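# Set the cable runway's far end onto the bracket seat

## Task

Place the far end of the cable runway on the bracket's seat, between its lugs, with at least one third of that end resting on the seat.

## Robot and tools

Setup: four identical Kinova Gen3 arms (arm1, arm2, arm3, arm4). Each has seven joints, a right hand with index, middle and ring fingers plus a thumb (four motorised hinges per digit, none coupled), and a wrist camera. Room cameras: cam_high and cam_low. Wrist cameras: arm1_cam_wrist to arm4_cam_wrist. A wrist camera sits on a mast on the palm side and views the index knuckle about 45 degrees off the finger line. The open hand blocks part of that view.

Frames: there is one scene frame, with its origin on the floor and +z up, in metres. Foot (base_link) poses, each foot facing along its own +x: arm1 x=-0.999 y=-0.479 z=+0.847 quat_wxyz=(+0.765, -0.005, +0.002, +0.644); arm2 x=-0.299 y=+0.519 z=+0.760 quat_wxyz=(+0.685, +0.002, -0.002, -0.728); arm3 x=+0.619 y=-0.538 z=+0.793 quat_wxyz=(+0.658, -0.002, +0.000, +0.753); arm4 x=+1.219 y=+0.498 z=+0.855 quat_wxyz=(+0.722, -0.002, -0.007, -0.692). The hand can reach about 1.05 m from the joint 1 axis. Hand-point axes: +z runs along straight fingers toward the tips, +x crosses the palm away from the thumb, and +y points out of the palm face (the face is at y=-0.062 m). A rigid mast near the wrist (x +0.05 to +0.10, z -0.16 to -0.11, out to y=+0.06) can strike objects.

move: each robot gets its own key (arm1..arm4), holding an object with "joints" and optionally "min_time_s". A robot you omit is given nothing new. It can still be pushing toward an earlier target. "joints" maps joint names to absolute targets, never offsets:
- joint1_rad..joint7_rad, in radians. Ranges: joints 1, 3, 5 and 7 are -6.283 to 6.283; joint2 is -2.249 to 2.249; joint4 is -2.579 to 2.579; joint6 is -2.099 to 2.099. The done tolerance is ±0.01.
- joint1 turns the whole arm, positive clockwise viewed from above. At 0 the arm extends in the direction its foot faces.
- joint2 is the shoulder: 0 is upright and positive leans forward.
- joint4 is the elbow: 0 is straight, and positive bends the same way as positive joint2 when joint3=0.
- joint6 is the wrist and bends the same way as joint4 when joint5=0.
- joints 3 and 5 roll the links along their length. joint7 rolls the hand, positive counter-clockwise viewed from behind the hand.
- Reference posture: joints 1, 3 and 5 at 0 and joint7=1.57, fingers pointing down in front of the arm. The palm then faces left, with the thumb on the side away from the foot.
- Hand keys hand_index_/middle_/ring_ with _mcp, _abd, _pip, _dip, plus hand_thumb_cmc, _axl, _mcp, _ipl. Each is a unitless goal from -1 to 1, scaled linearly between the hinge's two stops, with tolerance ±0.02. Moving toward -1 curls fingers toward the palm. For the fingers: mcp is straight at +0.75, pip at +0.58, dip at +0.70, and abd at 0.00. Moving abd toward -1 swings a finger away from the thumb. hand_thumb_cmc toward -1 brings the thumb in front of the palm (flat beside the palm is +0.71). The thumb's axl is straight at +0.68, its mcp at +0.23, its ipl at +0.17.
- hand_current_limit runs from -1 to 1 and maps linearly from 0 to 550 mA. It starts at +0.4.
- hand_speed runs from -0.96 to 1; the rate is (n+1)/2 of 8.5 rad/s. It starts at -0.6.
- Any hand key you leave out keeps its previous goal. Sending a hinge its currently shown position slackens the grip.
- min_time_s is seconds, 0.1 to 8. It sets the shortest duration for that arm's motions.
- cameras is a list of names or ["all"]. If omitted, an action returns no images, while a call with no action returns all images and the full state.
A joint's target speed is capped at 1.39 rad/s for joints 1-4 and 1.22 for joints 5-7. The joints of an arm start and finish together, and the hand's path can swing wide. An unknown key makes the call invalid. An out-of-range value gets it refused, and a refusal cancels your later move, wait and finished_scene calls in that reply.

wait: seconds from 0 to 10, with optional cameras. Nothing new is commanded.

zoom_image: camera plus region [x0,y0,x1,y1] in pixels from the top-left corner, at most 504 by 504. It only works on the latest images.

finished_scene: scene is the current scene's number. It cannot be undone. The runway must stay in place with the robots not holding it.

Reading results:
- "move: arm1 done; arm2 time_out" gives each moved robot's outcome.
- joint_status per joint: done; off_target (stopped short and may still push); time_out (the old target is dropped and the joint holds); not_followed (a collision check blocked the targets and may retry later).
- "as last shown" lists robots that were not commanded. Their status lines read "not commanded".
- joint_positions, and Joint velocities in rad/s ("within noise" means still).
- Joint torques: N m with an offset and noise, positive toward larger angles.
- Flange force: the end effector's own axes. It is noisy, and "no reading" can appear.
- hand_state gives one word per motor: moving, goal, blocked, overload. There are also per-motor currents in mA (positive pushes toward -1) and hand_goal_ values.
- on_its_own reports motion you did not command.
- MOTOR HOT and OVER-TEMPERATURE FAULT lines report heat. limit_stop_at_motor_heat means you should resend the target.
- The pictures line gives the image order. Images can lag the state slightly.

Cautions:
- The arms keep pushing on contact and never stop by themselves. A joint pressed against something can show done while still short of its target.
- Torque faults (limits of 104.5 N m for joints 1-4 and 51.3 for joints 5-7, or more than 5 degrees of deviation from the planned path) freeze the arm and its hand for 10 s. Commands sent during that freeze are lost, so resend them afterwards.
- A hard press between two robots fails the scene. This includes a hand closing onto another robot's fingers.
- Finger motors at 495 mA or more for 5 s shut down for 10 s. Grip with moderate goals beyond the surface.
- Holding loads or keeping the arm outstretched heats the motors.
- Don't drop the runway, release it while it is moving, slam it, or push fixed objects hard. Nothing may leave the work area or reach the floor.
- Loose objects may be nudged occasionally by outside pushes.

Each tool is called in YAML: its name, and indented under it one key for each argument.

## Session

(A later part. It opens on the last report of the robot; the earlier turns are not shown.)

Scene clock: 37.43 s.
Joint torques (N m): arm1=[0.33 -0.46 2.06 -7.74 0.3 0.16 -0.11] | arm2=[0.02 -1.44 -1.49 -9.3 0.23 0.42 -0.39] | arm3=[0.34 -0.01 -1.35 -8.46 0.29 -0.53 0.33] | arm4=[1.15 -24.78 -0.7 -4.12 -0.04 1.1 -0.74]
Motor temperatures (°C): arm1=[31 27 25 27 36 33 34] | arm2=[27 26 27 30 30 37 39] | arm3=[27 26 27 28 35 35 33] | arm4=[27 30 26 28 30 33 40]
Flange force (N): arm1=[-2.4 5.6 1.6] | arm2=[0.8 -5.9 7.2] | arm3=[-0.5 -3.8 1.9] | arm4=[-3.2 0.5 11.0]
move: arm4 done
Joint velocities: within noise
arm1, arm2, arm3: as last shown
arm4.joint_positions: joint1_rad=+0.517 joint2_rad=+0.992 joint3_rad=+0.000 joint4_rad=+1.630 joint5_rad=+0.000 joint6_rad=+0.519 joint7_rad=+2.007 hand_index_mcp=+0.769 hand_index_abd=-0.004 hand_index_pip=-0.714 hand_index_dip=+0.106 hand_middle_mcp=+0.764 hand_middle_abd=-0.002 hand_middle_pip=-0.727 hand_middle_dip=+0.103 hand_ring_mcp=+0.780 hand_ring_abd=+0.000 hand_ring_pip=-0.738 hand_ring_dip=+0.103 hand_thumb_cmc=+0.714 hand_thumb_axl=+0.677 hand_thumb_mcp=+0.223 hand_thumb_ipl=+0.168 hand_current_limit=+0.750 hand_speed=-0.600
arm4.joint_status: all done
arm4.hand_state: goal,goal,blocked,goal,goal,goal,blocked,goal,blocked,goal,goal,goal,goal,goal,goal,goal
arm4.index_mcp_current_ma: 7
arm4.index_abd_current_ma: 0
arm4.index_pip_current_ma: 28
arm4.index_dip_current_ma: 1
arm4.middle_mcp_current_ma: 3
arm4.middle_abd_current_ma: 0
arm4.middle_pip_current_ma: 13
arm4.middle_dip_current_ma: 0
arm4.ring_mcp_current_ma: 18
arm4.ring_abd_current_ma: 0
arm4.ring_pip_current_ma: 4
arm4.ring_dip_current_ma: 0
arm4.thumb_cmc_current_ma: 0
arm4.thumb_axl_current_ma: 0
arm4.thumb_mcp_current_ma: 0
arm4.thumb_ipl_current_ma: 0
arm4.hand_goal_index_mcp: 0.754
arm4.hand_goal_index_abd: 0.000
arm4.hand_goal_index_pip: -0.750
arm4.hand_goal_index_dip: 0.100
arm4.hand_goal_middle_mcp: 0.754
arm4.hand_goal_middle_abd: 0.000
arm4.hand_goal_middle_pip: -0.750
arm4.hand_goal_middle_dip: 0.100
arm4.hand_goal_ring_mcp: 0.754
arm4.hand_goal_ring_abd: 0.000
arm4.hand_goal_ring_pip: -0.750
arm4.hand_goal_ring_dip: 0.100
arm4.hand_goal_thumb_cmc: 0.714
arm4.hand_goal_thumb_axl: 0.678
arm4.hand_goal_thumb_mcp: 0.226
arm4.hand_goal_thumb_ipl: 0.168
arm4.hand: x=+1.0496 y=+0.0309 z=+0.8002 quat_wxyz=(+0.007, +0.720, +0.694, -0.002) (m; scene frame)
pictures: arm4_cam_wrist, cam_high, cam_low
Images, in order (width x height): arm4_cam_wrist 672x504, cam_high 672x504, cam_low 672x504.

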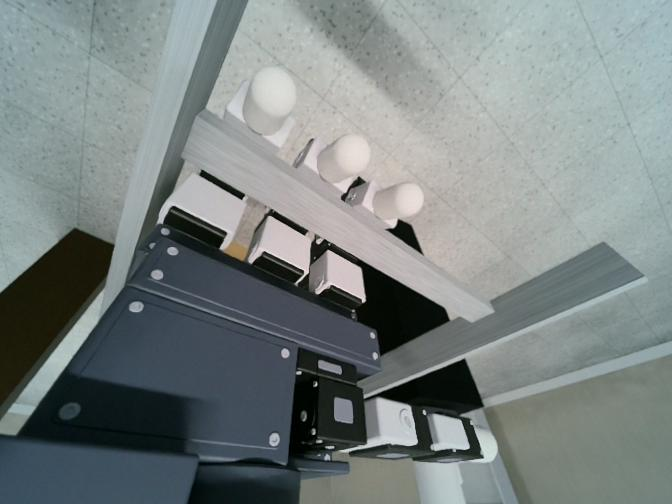

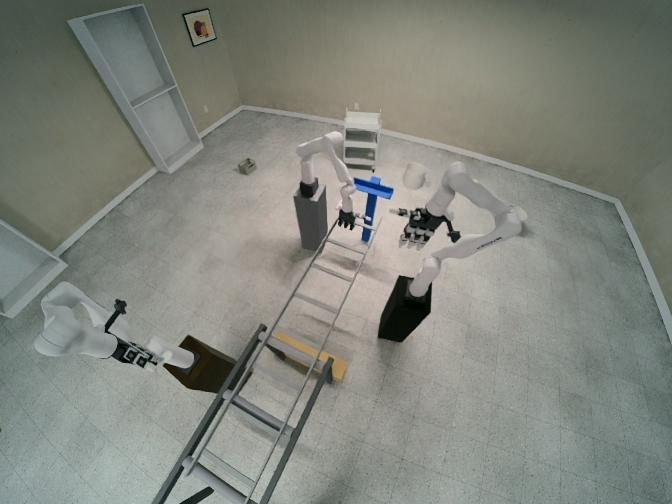

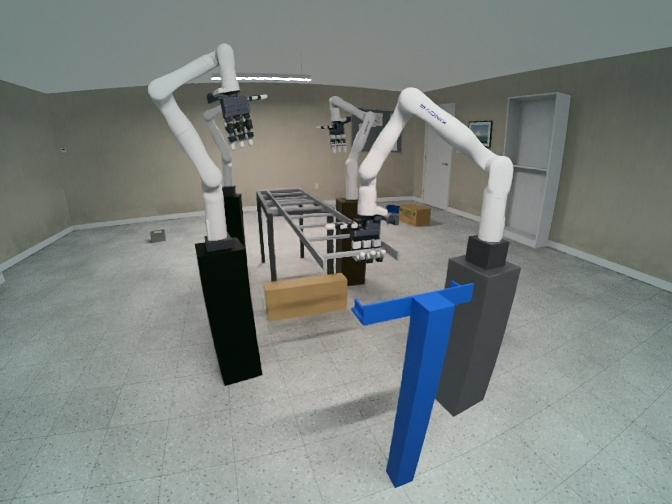

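move:
  arm4: {"joints": {"joint1_rad": 0.3279, "joint2_rad": 0.9447, "joint4_rad": 1.7958, "joint6_rad": 0.4011, "joint7_rad": 1.8232}, "min_time_s": 2.8}

move:
  arm4: {"joints": {"joint1_rad": 0.1335, "joint2_rad": 0.8872, "joint4_rad": 1.8888, "joint6_rad": 0.3656, "joint7_rad": 1.6340}, "min_time_s": 2.6}

move:
  arm4: {"joints": {"joint1_rad": -0.0040, "joint2_rad": 0.8439, "joint4_rad": 1.9075, "joint6_rad": 0.3903, "joint7_rad": 1.4982}, "min_time_s": 2.4}
  cameras: ["arm4_cam_wrist", "cam_low", "cam_high"]

zoom_image:
  camera: "cam_low"
  region: [430, 245, 490, 305]

zoom_image:
  camera: "cam_low"
  region: [335, 270, 395, 330]

zoom_image:
  camera: "cam_high"
  region: [340, 170, 400, 225]

zoom_image:
  camera: "arm4_cam_wrist"
  region: [372, 0, 672, 300]

Scene clock: 41.33 s.
Joint torques (N m): arm1=[0.23 -0.39 2.04 -7.73 0.33 0.18 -0.1] | arm2=[0.02 -1.47 -1.38 -9.19 0.24 0.5 -0.43] | arm3=[0.33 -0.01 -1.33 -8.51 0.29 -0.55 0.32] | arm4=[0.85 -24.99 -1.05 -3.65 -0.23 0.96 -0.78]
Motor temperatures (°C): arm1=[31 27 25 27 36 33 34] | arm2=[27 26 27 30 30 37 39] | arm3=[27 26 27 28 35 35 33] | arm4=[27 30 26 28 30 33 40]
Flange force (N): arm1=[-2.3 5.7 1.7] | arm2=[0.5 -5.7 6.9] | arm3=[-0.4 -3.7 2.0] | arm4=[-2.4 0.7 15.2]
move: arm4 done
Joint velocities: within noise
arm1, arm2, arm3: as last shown
arm4.joint_positions: joint1_rad=+0.328 joint2_rad=+0.945 joint3_rad=+0.000 joint4_rad=+1.796 joint5_rad=+0.000 joint6_rad=+0.401 joint7_rad=+1.823 hand_index_mcp=+0.774 hand_index_abd=-0.004 hand_index_pip=-0.704 hand_index_dip=+0.106 hand_middle_mcp=+0.771 hand_middle_abd=-0.003 hand_middle_pip=-0.717 hand_middle_dip=+0.103 hand_ring_mcp=+0.787 hand_ring_abd=+0.000 hand_ring_pip=-0.728 hand_ring_dip=+0.103 hand_thumb_cmc=+0.714 hand_thumb_axl=+0.677 hand_thumb_mcp=+0.223 hand_thumb_ipl=+0.168 hand_current_limit=+0.750 hand_speed=-0.600
arm4.joint_status: all done
arm4.hand_state: blocked,goal,blocked,goal,goal,goal,blocked,goal,blocked,goal,blocked,goal,goal,goal,goal,goal
arm4.index_mcp_current_ma: 12
arm4.index_abd_current_ma: 0
arm4.index_pip_current_ma: 44
arm4.index_dip_current_ma: 1
arm4.middle_mcp_current_ma: 9
arm4.middle_abd_current_ma: 0
arm4.middle_pip_current_ma: 25
arm4.middle_dip_current_ma: 0
arm4.ring_mcp_current_ma: 27
arm4.ring_abd_current_ma: 0
arm4.ring_pip_current_ma: 12
arm4.ring_dip_current_ma: 0
arm4.thumb_cmc_current_ma: 0
arm4.thumb_axl_current_ma: 0
arm4.thumb_mcp_current_ma: 0
arm4.thumb_ipl_current_ma: 0
arm4.hand_goal_index_mcp: 0.754
arm4.hand_goal_index_abd: 0.000
arm4.hand_goal_index_pip: -0.750
arm4.hand_goal_index_dip: 0.100
arm4.hand_goal_middle_mcp: 0.754
arm4.hand_goal_middle_abd: 0.000
arm4.hand_goal_middle_pip: -0.750
arm4.hand_goal_middle_dip: 0.100
arm4.hand_goal_ring_mcp: 0.754
arm4.hand_goal_ring_abd: 0.000
arm4.hand_goal_ring_pip: -0.750
arm4.hand_goal_ring_dip: 0.100
arm4.hand_goal_thumb_cmc: 0.714
arm4.hand_goal_thumb_axl: 0.678
arm4.hand_goal_thumb_mcp: 0.226
arm4.hand_goal_thumb_ipl: 0.168
arm4.hand: x=+1.1498 y=+0.0341 z=+0.8007 quat_wxyz=(+0.007, +0.718, +0.696, -0.002) (m; scene frame)
pictures: none

Scene clock: 44.23 s.
Joint torques (N m): arm1=[0.33 -0.45 1.92 -7.71 0.33 0.2 -0.07] | arm2=[0.05 -1.37 -1.48 -9.29 0.25 0.48 -0.37] | arm3=[0.34 0 -1.35 -8.49 0.3 -0.53 0.32] | arm4=[0.61 -30.25 -1.52 -5.78 -0.49 0.21 -1]
Motor temperatures (°C): arm1=[31 27 25 27 36 33 34] | arm2=[27 26 27 30 30 37 39] | arm3=[27 26 27 28 35 35 33] | arm4=[27 31 26 28 30 33 40]
Flange force (N): arm1=[-2.3 5.3 1.6] | arm2=[0.9 -5.8 7.4] | arm3=[-0.4 -3.8 2.0] | arm4=[-1.1 0.3 28.4]
move: arm4 done
Joint velocities: within noise
arm1, arm2: as last shown
arm3.joint_positions: joint1_rad=+0.012 joint2_rad=-0.472 joint3_rad=-0.038 joint4_rad=+1.502 joint5_rad=-0.068 joint6_rad=+1.927 joint7_rad=+1.726 hand_index_mcp=+0.753 hand_index_abd=+0.000 hand_index_pip=+0.577 hand_index_dip=+0.696 hand_middle_mcp=+0.753 hand_middle_abd=+0.000 hand_middle_pip=+0.577 hand_middle_dip=+0.696 hand_ring_mcp=+0.754 hand_ring_abd=+0.000 hand_ring_pip=+0.577 hand_ring_dip=+0.696 hand_thumb_cmc=+0.714 hand_thumb_axl=+0.677 hand_thumb_mcp=+0.224 hand_thumb_ipl=+0.168 hand_current_limit=+0.400 hand_speed=-0.600
arm3.joint_status: not commanded
arm3.hand_state: goal,goal,goal,goal,goal,goal,goal,goal,goal,goal,goal,goal,goal,goal,goal,goal
arm3.index_mcp_current_ma: -3
arm3.index_abd_current_ma: 0
arm3.index_pip_current_ma: 2
arm3.index_dip_current_ma: 0
arm3.middle_mcp_current_ma: -3
arm3.middle_abd_current_ma: 0
arm3.middle_pip_current_ma: 2
arm3.middle_dip_current_ma: 0
arm3.ring_mcp_current_ma: 1
arm3.ring_abd_current_ma: 0
arm3.ring_pip_current_ma: 2
arm3.ring_dip_current_ma: 0
arm3.thumb_cmc_current_ma: 1
arm3.thumb_axl_current_ma: -3
arm3.thumb_mcp_current_ma: -11
arm3.thumb_ipl_current_ma: -1
arm3.hand_goal_index_mcp: 0.754
arm3.hand_goal_index_abd: 0.000
arm3.hand_goal_index_pip: 0.576
arm3.hand_goal_index_dip: 0.696
arm3.hand_goal_middle_mcp: 0.754
arm3.hand_goal_middle_abd: 0.000
arm3.hand_goal_middle_pip: 0.576
arm3.hand_goal_middle_dip: 0.696
arm3.hand_goal_ring_mcp: 0.754
arm3.hand_goal_ring_abd: 0.000
arm3.hand_goal_ring_pip: 0.576
arm3.hand_goal_ring_dip: 0.696
arm3.hand_goal_thumb_cmc: 0.714
arm3.hand_goal_thumb_axl: 0.678
arm3.hand_goal_thumb_mcp: 0.226
arm3.hand_goal_thumb_ipl: 0.168
arm3.hand: x=+0.5112 y=-0.4128 z=+1.3234 quat_wxyz=(+0.049, -0.814, +0.574, +0.078) (m; scene frame)
arm4.joint_positions: joint1_rad=+0.134 joint2_rad=+0.887 joint3_rad=+0.000 joint4_rad=+1.889 joint5_rad=+0.000 joint6_rad=+0.366 joint7_rad=+1.634 hand_index_mcp=+0.785 hand_index_abd=-0.004 hand_index_pip=-0.689 hand_index_dip=+0.106 hand_middle_mcp=+0.790 hand_middle_abd=-0.003 hand_middle_pip=-0.700 hand_middle_dip=+0.106 hand_ring_mcp=+0.803 hand_ring_abd=-0.001 hand_ring_pip=-0.709 hand_ring_dip=+0.104 hand_thumb_cmc=+0.714 hand_thumb_axl=+0.677 hand_thumb_mcp=+0.223 hand_thumb_ipl=+0.168 hand_current_limit=+0.750 hand_speed=-0.600
arm4.joint_status: all done
arm4.hand_state: blocked,goal,blocked,goal,blocked,goal,blocked,goal,blocked,goal,blocked,goal,goal,goal,goal,goal
arm4.index_mcp_current_ma: 24
arm4.index_abd_current_ma: 0
arm4.index_pip_current_ma: 74
arm4.index_dip_current_ma: 1
arm4.middle_mcp_current_ma: 32
arm4.middle_abd_current_ma: 0
arm4.middle_pip_current_ma: 51
arm4.middle_dip_current_ma: 1
arm4.ring_mcp_current_ma: 56
arm4.ring_abd_current_ma: 0
arm4.ring_pip_current_ma: 36
arm4.ring_dip_current_ma: 1
arm4.thumb_cmc_current_ma: 0
arm4.thumb_axl_current_ma: 0
arm4.thumb_mcp_current_ma: 0
arm4.thumb_ipl_current_ma: 0
arm4.hand_goal_index_mcp: 0.754
arm4.hand_goal_index_abd: 0.000
arm4.hand_goal_index_pip: -0.750
arm4.hand_goal_index_dip: 0.100
arm4.hand_goal_middle_mcp: 0.754
arm4.hand_goal_middle_abd: 0.000
arm4.hand_goal_middle_pip: -0.750
arm4.hand_goal_middle_dip: 0.100
arm4.hand_goal_ring_mcp: 0.754
arm4.hand_goal_ring_abd: 0.000
arm4.hand_goal_ring_pip: -0.750
arm4.hand_goal_ring_dip: 0.100
arm4.hand_goal_thumb_cmc: 0.714
arm4.hand_goal_thumb_axl: 0.678
arm4.hand_goal_thumb_mcp: 0.226
arm4.hand_goal_thumb_ipl: 0.168
arm4.hand: x=+1.2396 y=+0.0382 z=+0.8163 quat_wxyz=(+0.007, +0.716, +0.698, -0.002) (m; scene frame)
pictures: none

Scene clock: 46.93 s.
Joint torques (N m): arm1=[0.27 -0.4 2.01 -7.75 0.31 0.15 -0.08] | arm2=[0.05 -1.42 -1.43 -9.29 0.24 0.48 -0.37] | arm3=[0.3 0 -1.35 -8.5 0.3 -0.53 0.32] | arm4=[0.36 -30.73 -1.75 -7.08 -0.4 -0.22 -0.9]
Motor temperatures (°C): arm1=[31 27 25 27 36 33 34] | arm2=[27 26 27 30 30 37 39] | arm3=[27 26 27 28 35 35 33] | arm4=[27 31 26 28 30 33 40]
Flange force (N): arm1=[-2.3 5.6 1.7] | arm2=[0.7 -5.6 7.3] | arm3=[-0.4 -3.8 2.1] | arm4=[0.0 0.0 29.6]
move: arm4 done
Joint velocities: within noise
arm1, arm2, arm3: as last shown
arm4.joint_positions: joint1_rad=-0.004 joint2_rad=+0.844 joint3_rad=+0.000 joint4_rad=+1.907 joint5_rad=+0.000 joint6_rad=+0.390 joint7_rad=+1.498 hand_index_mcp=+0.782 hand_index_abd=-0.003 hand_index_pip=-0.689 hand_index_dip=+0.106 hand_middle_mcp=+0.789 hand_middle_abd=-0.002 hand_middle_pip=-0.700 hand_middle_dip=+0.106 hand_ring_mcp=+0.803 hand_ring_abd=-0.001 hand_ring_pip=-0.709 hand_ring_dip=+0.104 hand_thumb_cmc=+0.714 hand_thumb_axl=+0.677 hand_thumb_mcp=+0.223 hand_thumb_ipl=+0.168 hand_current_limit=+0.750 hand_speed=-0.600
arm4.joint_status: all done
arm4.hand_state: blocked,goal,blocked,goal,blocked,goal,blocked,goal,blocked,goal,blocked,goal,goal,goal,goal,goal
arm4.index_mcp_current_ma: 20
arm4.index_abd_current_ma: 0
arm4.index_pip_current_ma: 74
arm4.index_dip_current_ma: 1
arm4.middle_mcp_current_ma: 30
arm4.middle_abd_current_ma: 0
arm4.middle_pip_current_ma: 51
arm4.middle_dip_current_ma: 1
arm4.ring_mcp_current_ma: 56
arm4.ring_abd_current_ma: 0
arm4.ring_pip_current_ma: 36
arm4.ring_dip_current_ma: 1
arm4.thumb_cmc_current_ma: 0
arm4.thumb_axl_current_ma: 0
arm4.thumb_mcp_current_ma: 0
arm4.thumb_ipl_current_ma: 0
arm4.hand_goal_index_mcp: 0.754
arm4.hand_goal_index_abd: 0.000
arm4.hand_goal_index_pip: -0.750
arm4.hand_goal_index_dip: 0.100
arm4.hand_goal_middle_mcp: 0.754
arm4.hand_goal_middle_abd: 0.000
arm4.hand_goal_middle_pip: -0.750
arm4.hand_goal_middle_dip: 0.100
arm4.hand_goal_ring_mcp: 0.754
arm4.hand_goal_ring_abd: 0.000
arm4.hand_goal_ring_pip: -0.750
arm4.hand_goal_ring_dip: 0.100
arm4.hand_goal_thumb_cmc: 0.714
arm4.hand_goal_thumb_axl: 0.678
arm4.hand_goal_thumb_mcp: 0.226
arm4.hand_goal_thumb_ipl: 0.168
arm4.hand: x=+1.2995 y=+0.0385 z=+0.8334 quat_wxyz=(+0.007, +0.716, +0.698, -0.002) (m; scene frame)
pictures: arm4_cam_wrist, cam_high, cam_low
Images, in order (width x height): arm4_cam_wrist 672x504, cam_high 672x504, cam_low 672x504.

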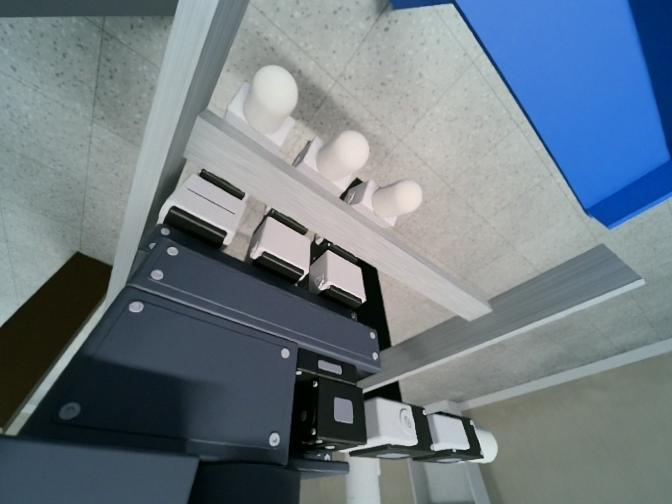

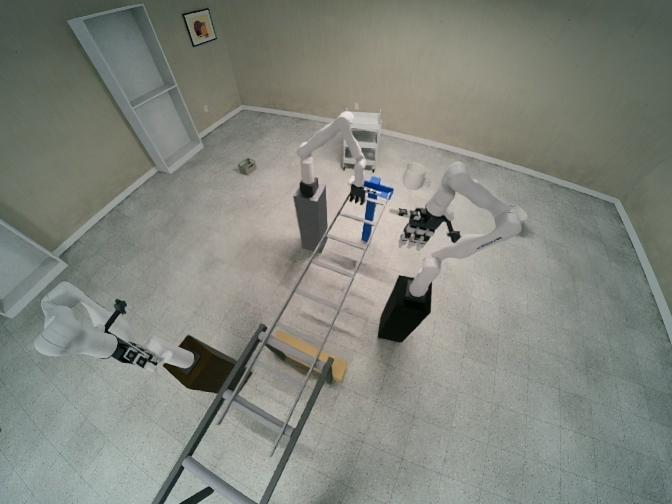

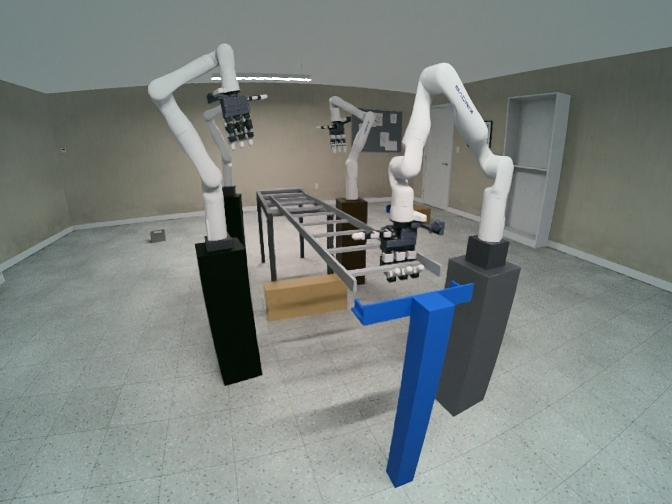

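Scaled by 8.400 from the camera's 672x504 image, which has a finer 960x720 frame.

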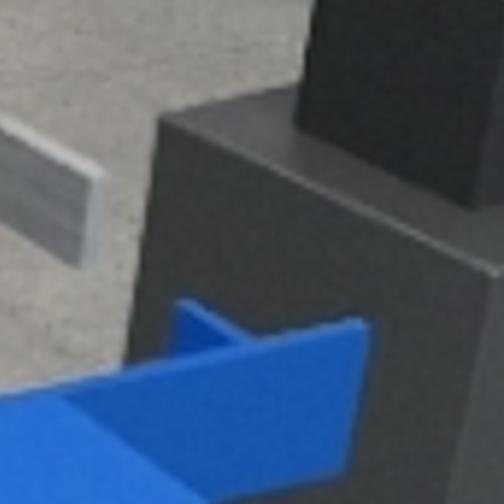

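Scaled by 8.400 from the camera's 672x504 image, which has a finer 960x720 frame.

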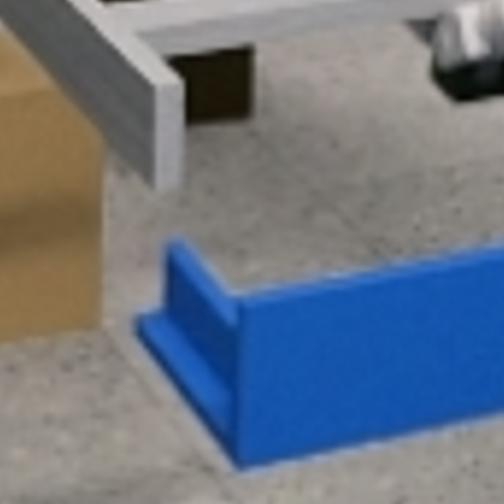

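Scaled by 8.400 from the camera's 672x504 image, which has a finer 960x720 frame.

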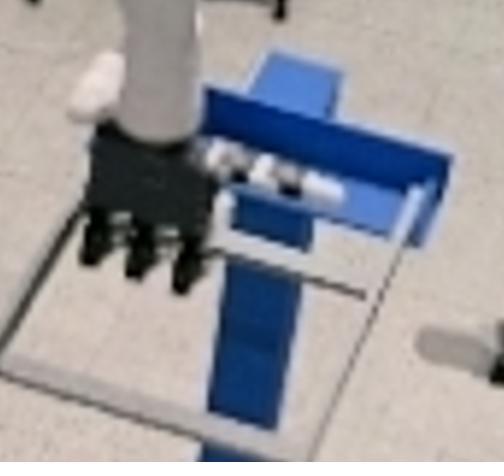

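Scaled by 1.680 from the camera's 672x504 image, which has a finer 960x720 frame.

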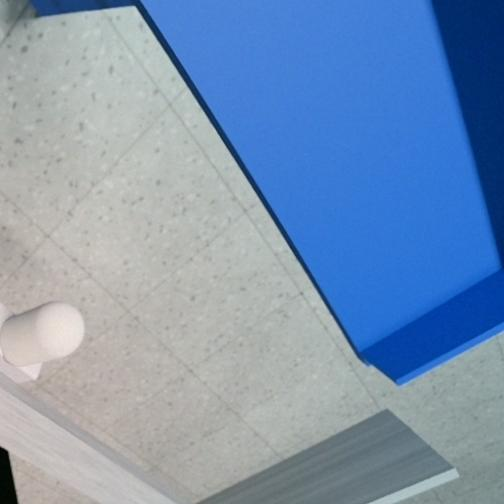

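move:
  arm4: {"joints": {"joint1_rad": -0.1119, "joint2_rad": 0.8245, "joint4_rad": 1.9390, "joint6_rad": 0.3780, "joint7_rad": 1.3938}, "min_time_s": 2.2}
  cameras: ["arm4_cam_wrist", "cam_low", "cam_high"]

zoom_image:
  camera: "cam_low"
  region: [430, 245, 490, 305]

zoom_image:
  camera: "cam_low"
  region: [335, 270, 395, 330]

zoom_image:
  camera: "cam_high"
  region: [340, 170, 400, 225]

zoom_image:
  camera: "arm4_cam_wrist"
  region: [372, 0, 672, 300]

Scene clock: 56.70 s.
Joint torques (N m): arm1=[0.32 -0.45 2.05 -7.76 0.3 0.18 -0.11] | arm2=[0.02 -1.47 -1.41 -9.28 0.27 0.46 -0.38] | arm3=[0.31 0.02 -1.33 -8.51 0.28 -0.53 0.31] | arm4=[0.64 -30.64 -1.53 -7.02 -0.72 -0.32 -1.19]
Motor temperatures (°C): arm1=[31 27 25 27 36 33 34] | arm2=[27 26 27 30 30 37 39] | arm3=[27 26 27 28 35 35 33] | arm4=[27 31 26 28 30 33 40]
Flange force (N): arm1=[-2.4 5.6 1.8] | arm2=[0.6 -5.6 7.2] | arm3=[-0.4 -3.7 2.1] | arm4=[-0.2 0.0 30.6]
move: arm4 done
Joint velocities: within noise
arm1, arm2, arm3: as last shown
arm4.joint_positions: joint1_rad=-0.112 joint2_rad=+0.825 joint3_rad=+0.000 joint4_rad=+1.939 joint5_rad=+0.000 joint6_rad=+0.378 joint7_rad=+1.394 hand_index_mcp=+0.777 hand_index_abd=-0.002 hand_index_pip=-0.689 hand_index_dip=+0.106 hand_middle_mcp=+0.787 hand_middle_abd=-0.002 hand_middle_pip=-0.700 hand_middle_dip=+0.106 hand_ring_mcp=+0.803 hand_ring_abd=-0.001 hand_ring_pip=-0.711 hand_ring_dip=+0.104 hand_thumb_cmc=+0.714 hand_thumb_axl=+0.677 hand_thumb_mcp=+0.223 hand_thumb_ipl=+0.168 hand_current_limit=+0.750 hand_speed=-0.600
arm4.joint_status: all done
arm4.hand_state: blocked,goal,blocked,goal,blocked,goal,blocked,goal,blocked,goal,blocked,goal,goal,goal,goal,goal
arm4.index_mcp_current_ma: 14
arm4.index_abd_current_ma: 0
arm4.index_pip_current_ma: 74
arm4.index_dip_current_ma: 1
arm4.middle_mcp_current_ma: 27
arm4.middle_abd_current_ma: 0
arm4.middle_pip_current_ma: 51
arm4.middle_dip_current_ma: 1
arm4.ring_mcp_current_ma: 56
arm4.ring_abd_current_ma: 0
arm4.ring_pip_current_ma: 34
arm4.ring_dip_current_ma: 1
arm4.thumb_cmc_current_ma: 0
arm4.thumb_axl_current_ma: 0
arm4.thumb_mcp_current_ma: 0
arm4.thumb_ipl_current_ma: 0
arm4.hand_goal_index_mcp: 0.754
arm4.hand_goal_index_abd: 0.000
arm4.hand_goal_index_pip: -0.750
arm4.hand_goal_index_dip: 0.100
arm4.hand_goal_middle_mcp: 0.754
arm4.hand_goal_middle_abd: 0.000
arm4.hand_goal_middle_pip: -0.750
arm4.hand_goal_middle_dip: 0.100
arm4.hand_goal_ring_mcp: 0.754
arm4.hand_goal_ring_abd: 0.000
arm4.hand_goal_ring_pip: -0.750
arm4.hand_goal_ring_dip: 0.100
arm4.hand_goal_thumb_cmc: 0.714
arm4.hand_goal_thumb_axl: 0.678
arm4.hand_goal_thumb_mcp: 0.226
arm4.hand_goal_thumb_ipl: 0.168
arm4.hand: x=+1.3450 y=+0.0498 z=+0.8382 quat_wxyz=(+0.007, +0.715, +0.699, -0.002) (m; scene frame)
pictures: arm4_cam_wrist, cam_high, cam_low
Images, in order (width x height): arm4_cam_wrist 672x504, cam_high 672x504, cam_low 672x504.

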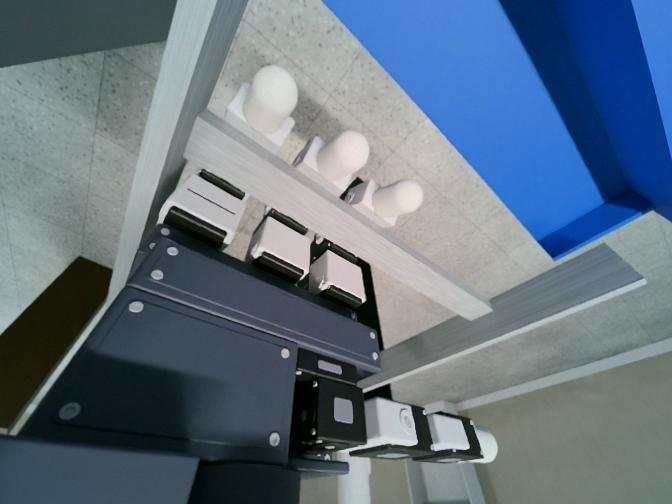

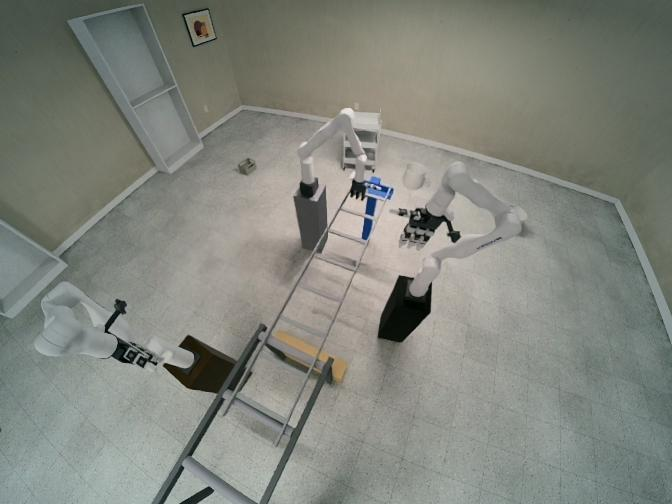

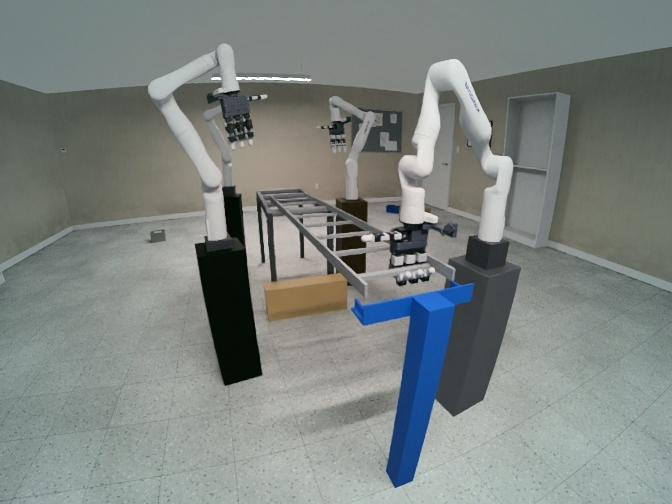

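Scaled by 8.400 from the camera's 672x504 image, which has a finer 960x720 frame.

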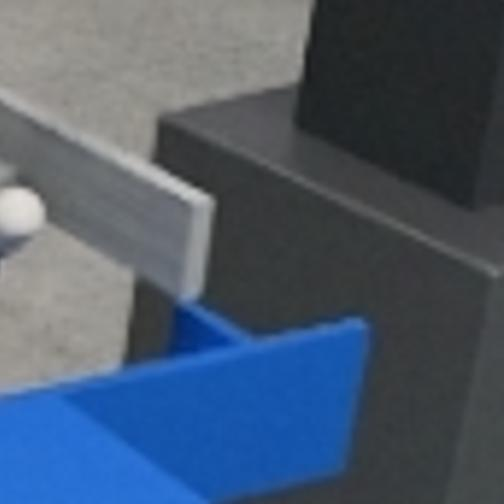

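Scaled by 8.400 from the camera's 672x504 image, which has a finer 960x720 frame.

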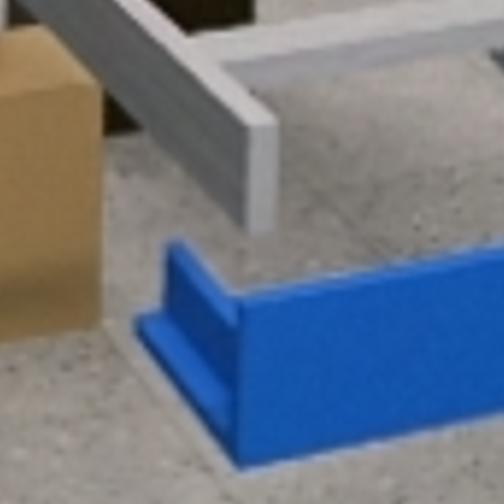

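Scaled by 8.400 from the camera's 672x504 image, which has a finer 960x720 frame.

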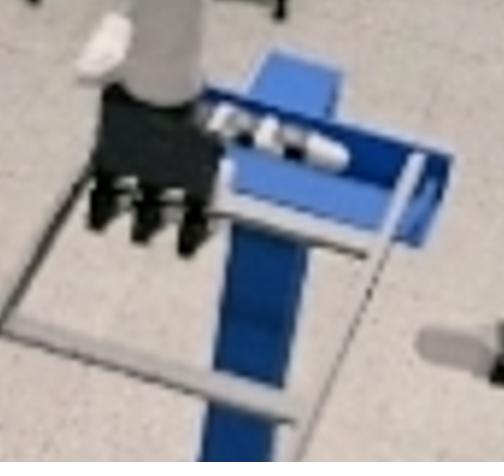

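Scaled by 1.680 from the camera's 672x504 image, which has a finer 960x720 frame.

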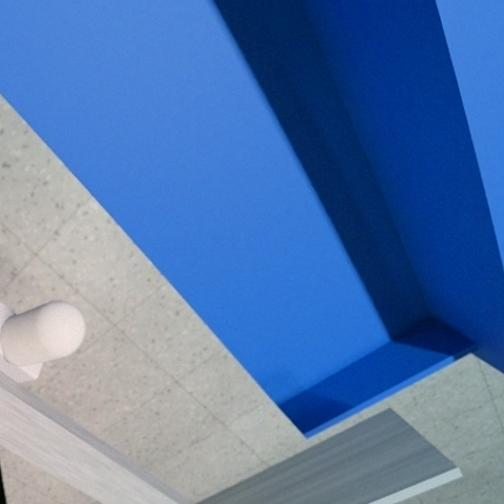

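move:
  arm4: {"joints": {"joint1_rad": -0.1386, "joint2_rad": 0.8589, "joint4_rad": 1.9240, "joint6_rad": 0.3587, "joint7_rad": 1.3671}, "min_time_s": 1.8}
  cameras: ["arm4_cam_wrist", "cam_low", "cam_high"]

zoom_image:
  camera: "cam_low"
  region: [430, 245, 490, 305]

zoom_image:
  camera: "cam_low"
  region: [335, 270, 395, 330]

zoom_image:
  camera: "arm4_cam_wrist"
  region: [372, 0, 672, 300]

Scene clock: 59.57 s.
Joint torques (N m): arm1=[0.35 -0.44 2.05 -7.78 0.29 0.16 -0.1] | arm2=[0.07 -1.51 -1.45 -9.34 0.26 0.52 -0.39] | arm3=[0.32 0.02 -1.31 -8.54 0.28 -0.52 0.31] | arm4=[0.54 -31.56 -1.63 -7.55 -0.49 -0.81 -0.93]
Motor temperatures (°C): arm1=[31 27 25 27 36 33 34] | arm2=[27 26 27 30 30 37 39] | arm3=[27 26 27 28 35 35 33] | arm4=[27 31 26 28 30 33 40]
Flange force (N): arm1=[-2.3 5.6 1.8] | arm2=[0.6 -5.8 7.5] | arm3=[-0.3 -3.6 2.3] | arm4=[1.1 0.2 30.6]
move: arm4 done
Joint velocities: within noise
arm1.joint_positions: joint1_rad=-0.306 joint2_rad=-0.383 joint3_rad=-0.116 joint4_rad=+1.466 joint5_rad=+0.000 joint6_rad=+2.005 joint7_rad=+1.881 hand_index_mcp=+0.753 hand_index_abd=+0.000 hand_index_pip=+0.577 hand_index_dip=+0.696 hand_middle_mcp=+0.753 hand_middle_abd=+0.000 hand_middle_pip=+0.577 hand_middle_dip=+0.696 hand_ring_mcp=+0.753 hand_ring_abd=+0.000 hand_ring_pip=+0.577 hand_ring_dip=+0.696 hand_thumb_cmc=+0.714 hand_thumb_axl=+0.677 hand_thumb_mcp=+0.224 hand_thumb_ipl=+0.168 hand_current_limit=+0.400 hand_speed=-0.600
arm1.joint_status: not commanded
arm1.hand_state: goal,goal,goal,goal,goal,goal,goal,goal,goal,goal,goal,goal,goal,goal,goal,goal
arm1.index_mcp_current_ma: -2
arm1.index_abd_current_ma: 0
arm1.index_pip_current_ma: 2
arm1.index_dip_current_ma: 0
arm1.middle_mcp_current_ma: -2
arm1.middle_abd_current_ma: 0
arm1.middle_pip_current_ma: 2
arm1.middle_dip_current_ma: 0
arm1.ring_mcp_current_ma: -2
arm1.ring_abd_current_ma: 0
arm1.ring_pip_current_ma: 2
arm1.ring_dip_current_ma: 0
arm1.thumb_cmc_current_ma: 1
arm1.thumb_axl_current_ma: -2
arm1.thumb_mcp_current_ma: -9
arm1.thumb_ipl_current_ma: -1
arm1.hand_goal_index_mcp: 0.754
arm1.hand_goal_index_abd: 0.000
arm1.hand_goal_index_pip: 0.576
arm1.hand_goal_index_dip: 0.696
arm1.hand_goal_middle_mcp: 0.754
arm1.hand_goal_middle_abd: 0.000
arm1.hand_goal_middle_pip: 0.576
arm1.hand_goal_middle_dip: 0.696
arm1.hand_goal_ring_mcp: 0.754
arm1.hand_goal_ring_abd: 0.000
arm1.hand_goal_ring_pip: 0.576
arm1.hand_goal_ring_dip: 0.696
arm1.hand_goal_thumb_cmc: 0.714
arm1.hand_goal_thumb_axl: 0.678
arm1.hand_goal_thumb_mcp: 0.226
arm1.hand_goal_thumb_ipl: 0.168
arm1.hand: x=-1.1040 y=-0.3638 z=+1.3624 quat_wxyz=(+0.030, -0.874, +0.486, -0.002) (m; scene frame)
arm2.joint_positions: joint1_rad=+0.110 joint2_rad=-0.357 joint3_rad=-0.050 joint4_rad=+1.511 joint5_rad=-0.068 joint6_rad=+2.064 joint7_rad=+1.703 hand_index_mcp=+0.753 hand_index_abd=+0.000 hand_index_pip=+0.577 hand_index_dip=+0.696 hand_middle_mcp=+0.753 hand_middle_abd=+0.000 hand_middle_pip=+0.577 hand_middle_dip=+0.696 hand_ring_mcp=+0.753 hand_ring_abd=+0.000 hand_ring_pip=+0.577 hand_ring_dip=+0.696 hand_thumb_cmc=+0.714 hand_thumb_axl=+0.677 hand_thumb_mcp=+0.224 hand_thumb_ipl=+0.168 hand_current_limit=+0.400 hand_speed=-0.600
arm2.joint_status: not commanded
arm2.hand_state: goal,goal,goal,goal,goal,goal,goal,goal,goal,goal,goal,goal,goal,goal,goal,goal
arm2.index_mcp_current_ma: 0
arm2.index_abd_current_ma: 0
arm2.index_pip_current_ma: 0
arm2.index_dip_current_ma: 0
arm2.middle_mcp_current_ma: 0
arm2.middle_abd_current_ma: 0
arm2.middle_pip_current_ma: 0
arm2.middle_dip_current_ma: 0
arm2.ring_mcp_current_ma: 0
arm2.ring_abd_current_ma: 0
arm2.ring_pip_current_ma: 0
arm2.ring_dip_current_ma: 0
arm2.thumb_cmc_current_ma: 0
arm2.thumb_axl_current_ma: 0
arm2.thumb_mcp_current_ma: -1
arm2.thumb_ipl_current_ma: 0
arm2.hand_goal_index_mcp: 0.754
arm2.hand_goal_index_abd: 0.000
arm2.hand_goal_index_pip: 0.576
arm2.hand_goal_index_dip: 0.696
arm2.hand_goal_middle_mcp: 0.754
arm2.hand_goal_middle_abd: 0.000
arm2.hand_goal_middle_pip: 0.576
arm2.hand_goal_middle_dip: 0.696
arm2.hand_goal_ring_mcp: 0.754
arm2.hand_goal_ring_abd: 0.000
arm2.hand_goal_ring_pip: 0.576
arm2.hand_goal_ring_dip: 0.696
arm2.hand_goal_thumb_cmc: 0.714
arm2.hand_goal_thumb_axl: 0.678
arm2.hand_goal_thumb_mcp: 0.226
arm2.hand_goal_thumb_ipl: 0.168
arm2.hand: x=-0.2335 y=+0.3840 z=+1.2696 quat_wxyz=(-0.004, +0.693, +0.719, +0.046) (m; scene frame)
arm3: as last shown
arm4.joint_positions: joint1_rad=-0.139 joint2_rad=+0.859 joint3_rad=+0.000 joint4_rad=+1.924 joint5_rad=+0.000 joint6_rad=+0.359 joint7_rad=+1.367 hand_index_mcp=+0.778 hand_index_abd=-0.002 hand_index_pip=-0.689 hand_index_dip=+0.106 hand_middle_mcp=+0.787 hand_middle_abd=-0.002 hand_middle_pip=-0.700 hand_middle_dip=+0.106 hand_ring_mcp=+0.803 hand_ring_abd=-0.002 hand_ring_pip=-0.711 hand_ring_dip=+0.104 hand_thumb_cmc=+0.714 hand_thumb_axl=+0.677 hand_thumb_mcp=+0.223 hand_thumb_ipl=+0.168 hand_current_limit=+0.750 hand_speed=-0.600
arm4.joint_status: all done
arm4.hand_state: blocked,goal,blocked,goal,blocked,goal,blocked,goal,blocked,goal,blocked,goal,goal,goal,goal,goal
arm4.index_mcp_current_ma: 16
arm4.index_abd_current_ma: 0
arm4.index_pip_current_ma: 74
arm4.index_dip_current_ma: 1
arm4.middle_mcp_current_ma: 28
arm4.middle_abd_current_ma: 0
arm4.middle_pip_current_ma: 51
arm4.middle_dip_current_ma: 1
arm4.ring_mcp_current_ma: 56
arm4.ring_abd_current_ma: 0
arm4.ring_pip_current_ma: 33
arm4.ring_dip_current_ma: 1
arm4.thumb_cmc_current_ma: 0
arm4.thumb_axl_current_ma: 0
arm4.thumb_mcp_current_ma: 0
arm4.thumb_ipl_current_ma: 0
arm4.hand_goal_index_mcp: 0.754
arm4.hand_goal_index_abd: 0.000
arm4.hand_goal_index_pip: -0.750
arm4.hand_goal_index_dip: 0.100
arm4.hand_goal_middle_mcp: 0.754
arm4.hand_goal_middle_abd: 0.000
arm4.hand_goal_middle_pip: -0.750
arm4.hand_goal_middle_dip: 0.100
arm4.hand_goal_ring_mcp: 0.754
arm4.hand_goal_ring_abd: 0.000
arm4.hand_goal_ring_pip: -0.750
arm4.hand_goal_ring_dip: 0.100
arm4.hand_goal_thumb_cmc: 0.714
arm4.hand_goal_thumb_axl: 0.678
arm4.hand_goal_thumb_mcp: 0.226
arm4.hand_goal_thumb_ipl: 0.168
arm4.hand: x=+1.3571 y=+0.0471 z=+0.8253 quat_wxyz=(+0.007, +0.715, +0.699, -0.002) (m; scene frame)
pictures: arm4_cam_wrist, cam_high, cam_low
Images, in order (width x height): arm4_cam_wrist 672x504, cam_high 672x504, cam_low 672x504.

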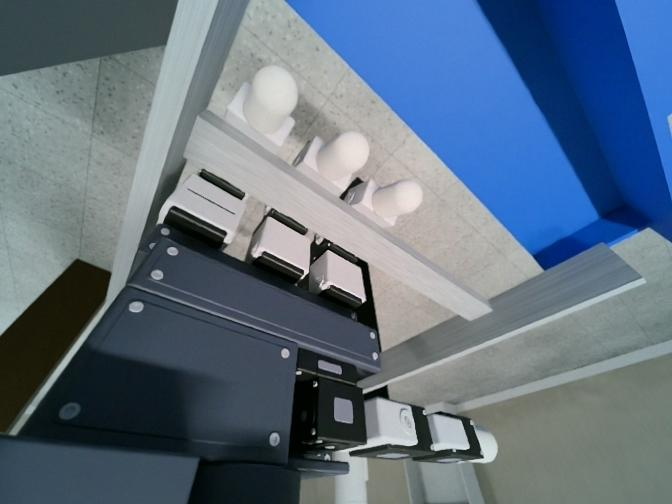

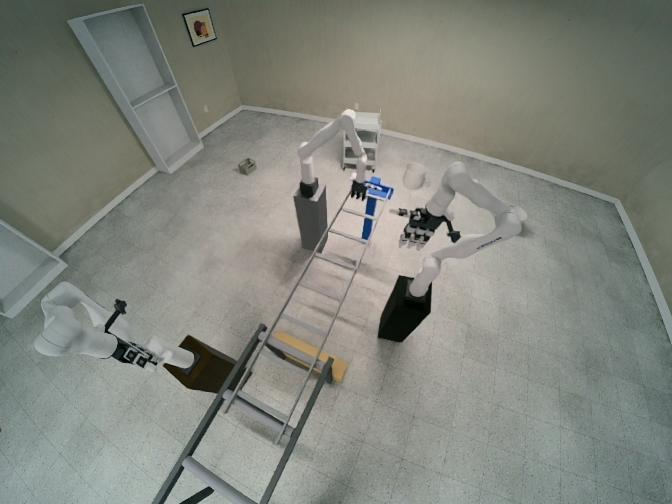

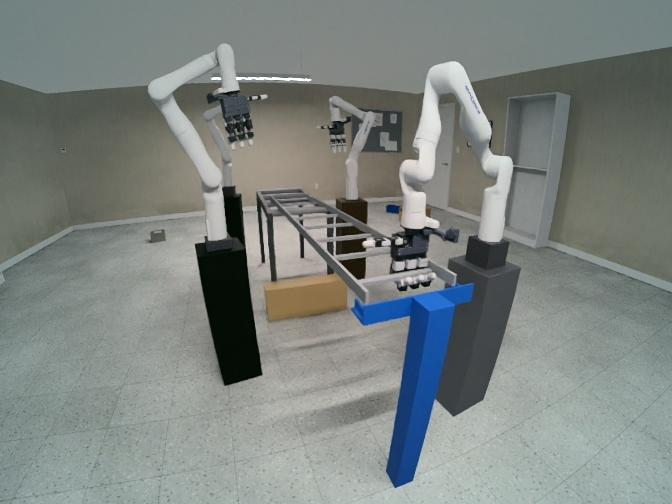

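Scaled by 8.400 from the camera's 672x504 image, which has a finer 960x720 frame.

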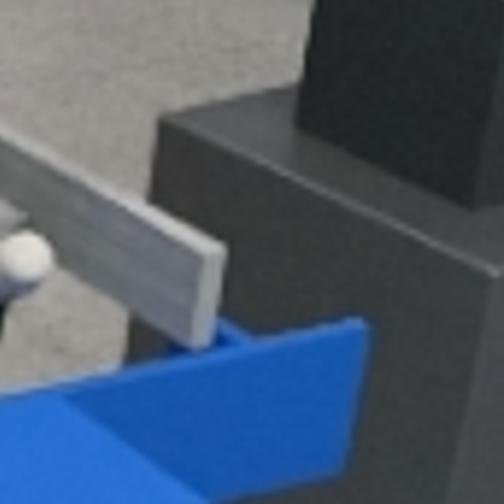

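Scaled by 8.400 from the camera's 672x504 image, which has a finer 960x720 frame.

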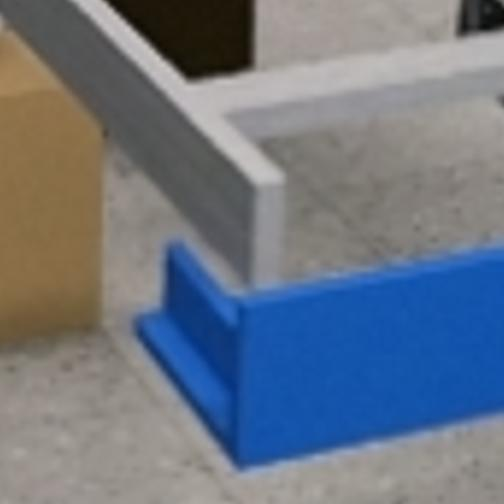

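Scaled by 1.680 from the camera's 672x504 image, which has a finer 960x720 frame.

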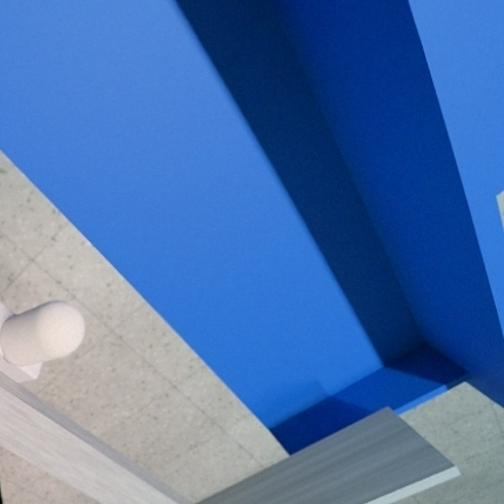

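move:
  arm4: {"joints": {"joint2_rad": 0.8995, "joint4_rad": 1.9204, "joint6_rad": 0.3217}, "min_time_s": 1.5}

move:
  arm4: {"joints": {"joint2_rad": 0.9355, "joint4_rad": 1.9152, "joint6_rad": 0.2909}, "min_time_s": 1.5}
  cameras: ["arm4_cam_wrist", "cam_low", "cam_high"]

zoom_image:
  camera: "cam_low"
  region: [430, 245, 490, 305]

zoom_image:
  camera: "cam_low"
  region: [335, 270, 395, 330]

zoom_image:
  camera: "cam_high"
  region: [340, 170, 400, 225]

Scene clock: 61.73 s.
Joint torques (N m): arm1=[0.23 -0.38 2.05 -7.72 0.34 0.14 -0.1] | arm2=[0.08 -1.39 -1.37 -9.32 0.23 0.52 -0.39] | arm3=[0.31 0 -1.3 -8.5 0.29 -0.53 0.31] | arm4=[1.09 -31.62 -1.07 -6.63 -0.41 -0.65 -0.93]
Motor temperatures (°C): arm1=[31 27 25 27 36 33 34] | arm2=[27 26 27 30 30 37 39] | arm3=[27 26 27 28 35 35 33] | arm4=[27 31 26 28 30 33 40]
Flange force (N): arm1=[-2.3 5.7 1.5] | arm2=[0.7 -5.5 7.6] | arm3=[-0.4 -3.6 2.1] | arm4=[0.9 1.5 30.6]
move: arm4 done
Joint velocities: within noise
arm1, arm2, arm3: as last shown
arm4.joint_positions: joint1_rad=-0.139 joint2_rad=+0.900 joint3_rad=+0.000 joint4_rad=+1.920 joint5_rad=+0.000 joint6_rad=+0.322 joint7_rad=+1.367 hand_index_mcp=+0.782 hand_index_abd=-0.002 hand_index_pip=-0.686 hand_index_dip=+0.106 hand_middle_mcp=+0.790 hand_middle_abd=-0.002 hand_middle_pip=-0.699 hand_middle_dip=+0.106 hand_ring_mcp=+0.803 hand_ring_abd=-0.002 hand_ring_pip=-0.709 hand_ring_dip=+0.104 hand_thumb_cmc=+0.714 hand_thumb_axl=+0.677 hand_thumb_mcp=+0.223 hand_thumb_ipl=+0.168 hand_current_limit=+0.750 hand_speed=-0.600
arm4.joint_status: all done
arm4.hand_state: blocked,goal,blocked,goal,blocked,goal,blocked,goal,blocked,goal,blocked,goal,goal,goal,goal,goal
arm4.index_mcp_current_ma: 20
arm4.index_abd_current_ma: 0
arm4.index_pip_current_ma: 81
arm4.index_dip_current_ma: 1
arm4.middle_mcp_current_ma: 33
arm4.middle_abd_current_ma: 0
arm4.middle_pip_current_ma: 54
arm4.middle_dip_current_ma: 1
arm4.ring_mcp_current_ma: 56
arm4.ring_abd_current_ma: 0
arm4.ring_pip_current_ma: 36
arm4.ring_dip_current_ma: 1
arm4.thumb_cmc_current_ma: 0
arm4.thumb_axl_current_ma: 0
arm4.thumb_mcp_current_ma: 0
arm4.thumb_ipl_current_ma: 0
arm4.hand_goal_index_mcp: 0.754
arm4.hand_goal_index_abd: 0.000
arm4.hand_goal_index_pip: -0.750
arm4.hand_goal_index_dip: 0.100
arm4.hand_goal_middle_mcp: 0.754
arm4.hand_goal_middle_abd: 0.000
arm4.hand_goal_middle_pip: -0.750
arm4.hand_goal_middle_dip: 0.100
arm4.hand_goal_ring_mcp: 0.754
arm4.hand_goal_ring_abd: 0.000
arm4.hand_goal_ring_pip: -0.750
arm4.hand_goal_ring_dip: 0.100
arm4.hand_goal_thumb_cmc: 0.714
arm4.hand_goal_thumb_axl: 0.678
arm4.hand_goal_thumb_mcp: 0.226
arm4.hand_goal_thumb_ipl: 0.168
arm4.hand: x=+1.3572 y=+0.0469 z=+0.8083 quat_wxyz=(+0.007, +0.715, +0.699, -0.002) (m; scene frame)
pictures: none

Scene clock: 63.60 s.
Joint torques (N m): arm1=[0.36 -0.45 2 -7.74 0.35 0.22 -0.13] | arm2=[0.13 -1.45 -1.41 -9.33 0.21 0.49 -0.37] | arm3=[0.29 -0.03 -1.34 -8.47 0.29 -0.55 0.31] | arm4=[-2.33 -17.69 -5.39 -2.9 -0.6 -0.34 -0.74]
Motor temperatures (°C): arm1=[31 27 25 27 36 33 34] | arm2=[27 26 27 30 30 37 39] | arm3=[27 26 27 28 35 35 33] | arm4=[27 31 26 28 30 33 40]
Flange force (N): arm1=[-2.4 5.4 1.8] | arm2=[0.7 -5.6 7.5] | arm3=[-0.5 -3.8 1.9] | arm4=[-0.6 -5.7 -1.6]
move: arm4 done
Joint velocities: within noise
arm1, arm2, arm3: as last shown
arm4.joint_positions: joint1_rad=-0.139 joint2_rad=+0.935 joint3_rad=+0.000 joint4_rad=+1.915 joint5_rad=+0.000 joint6_rad=+0.291 joint7_rad=+1.367 hand_index_mcp=+0.763 hand_index_abd=-0.004 hand_index_pip=-0.735 hand_index_dip=+0.106 hand_middle_mcp=+0.783 hand_middle_abd=-0.004 hand_middle_pip=-0.743 hand_middle_dip=+0.103 hand_ring_mcp=+0.802 hand_ring_abd=-0.005 hand_ring_pip=-0.742 hand_ring_dip=+0.103 hand_thumb_cmc=+0.714 hand_thumb_axl=+0.677 hand_thumb_mcp=+0.223 hand_thumb_ipl=+0.168 hand_current_limit=+0.750 hand_speed=-0.600
arm4.joint_status: all done
arm4.hand_state: goal,goal,goal,goal,blocked,goal,goal,goal,blocked,goal,goal,goal,goal,goal,goal,goal
arm4.index_mcp_current_ma: 3
arm4.index_abd_current_ma: -1
arm4.index_pip_current_ma: 6
arm4.index_dip_current_ma: 1
arm4.middle_mcp_current_ma: 22
arm4.middle_abd_current_ma: 0
arm4.middle_pip_current_ma: 1
arm4.middle_dip_current_ma: 0
arm4.ring_mcp_current_ma: 54
arm4.ring_abd_current_ma: -1
arm4.ring_pip_current_ma: 2
arm4.ring_dip_current_ma: 0
arm4.thumb_cmc_current_ma: 0
arm4.thumb_axl_current_ma: 0
arm4.thumb_mcp_current_ma: 0
arm4.thumb_ipl_current_ma: 0
arm4.hand_goal_index_mcp: 0.754
arm4.hand_goal_index_abd: 0.000
arm4.hand_goal_index_pip: -0.750
arm4.hand_goal_index_dip: 0.100
arm4.hand_goal_middle_mcp: 0.754
arm4.hand_goal_middle_abd: 0.000
arm4.hand_goal_middle_pip: -0.750
arm4.hand_goal_middle_dip: 0.100
arm4.hand_goal_ring_mcp: 0.754
arm4.hand_goal_ring_abd: 0.000
arm4.hand_goal_ring_pip: -0.750
arm4.hand_goal_ring_dip: 0.100
arm4.hand_goal_thumb_cmc: 0.714
arm4.hand_goal_thumb_axl: 0.678
arm4.hand_goal_thumb_mcp: 0.226
arm4.hand_goal_thumb_ipl: 0.168
arm4.hand: x=+1.3573 y=+0.0467 z=+0.7933 quat_wxyz=(+0.007, +0.715, +0.699, -0.002) (m; scene frame)
pictures: arm4_cam_wrist, cam_high, cam_low
Images, in order (width x height): arm4_cam_wrist 672x504, cam_high 672x504, cam_low 672x504.

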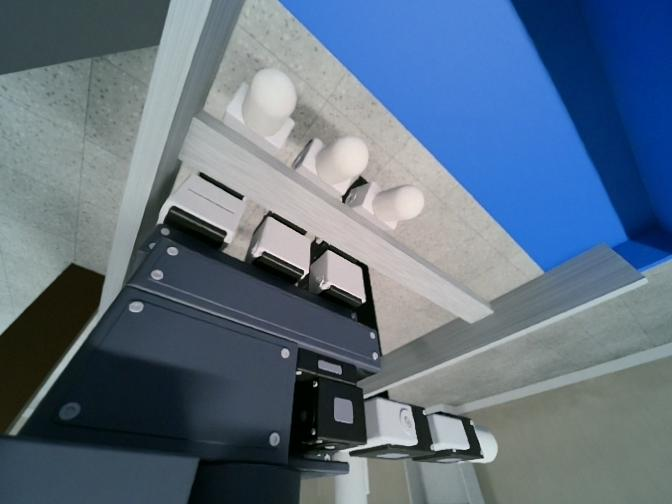

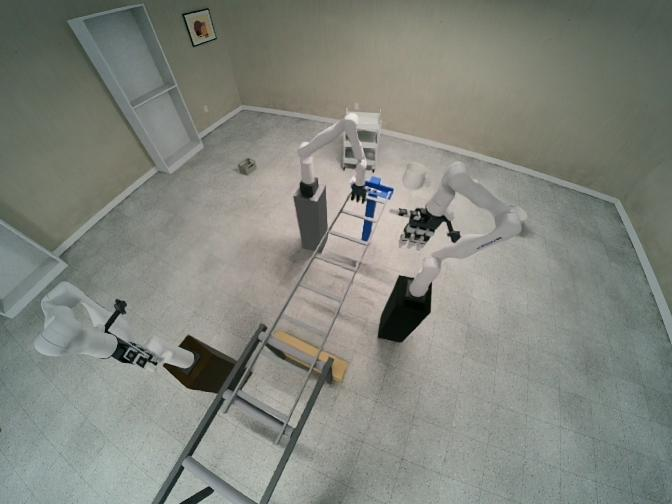

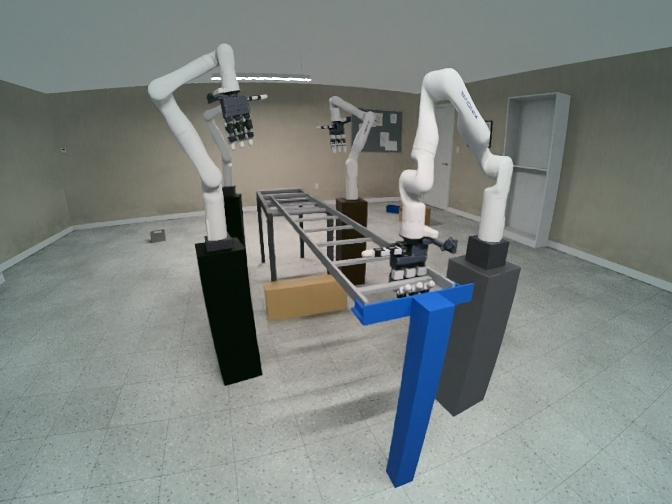

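Scaled by 8.400 from the camera's 672x504 image, which has a finer 960x720 frame.

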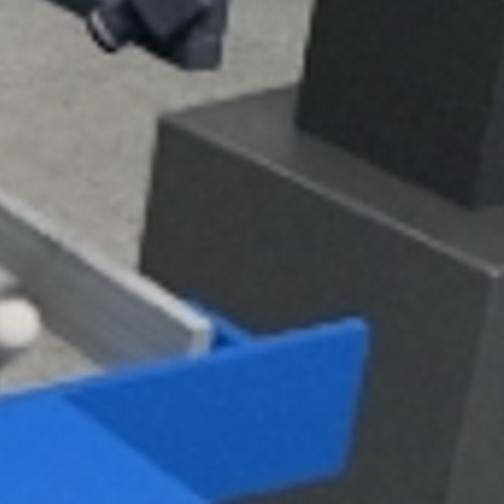

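Scaled by 8.400 from the camera's 672x504 image, which has a finer 960x720 frame.

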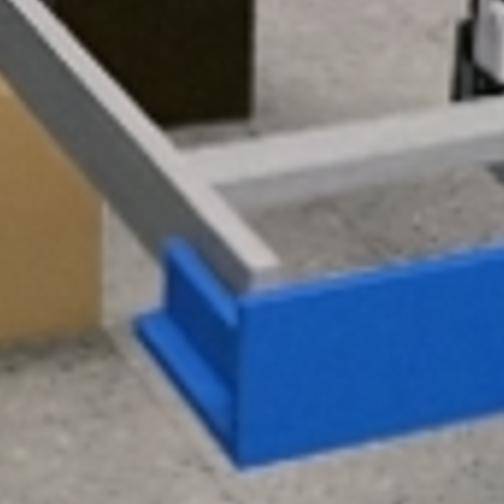

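Scaled by 8.400 from the camera's 672x504 image, which has a finer 960x720 frame.

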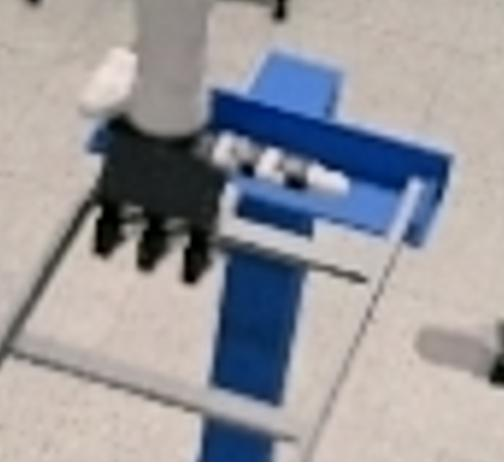

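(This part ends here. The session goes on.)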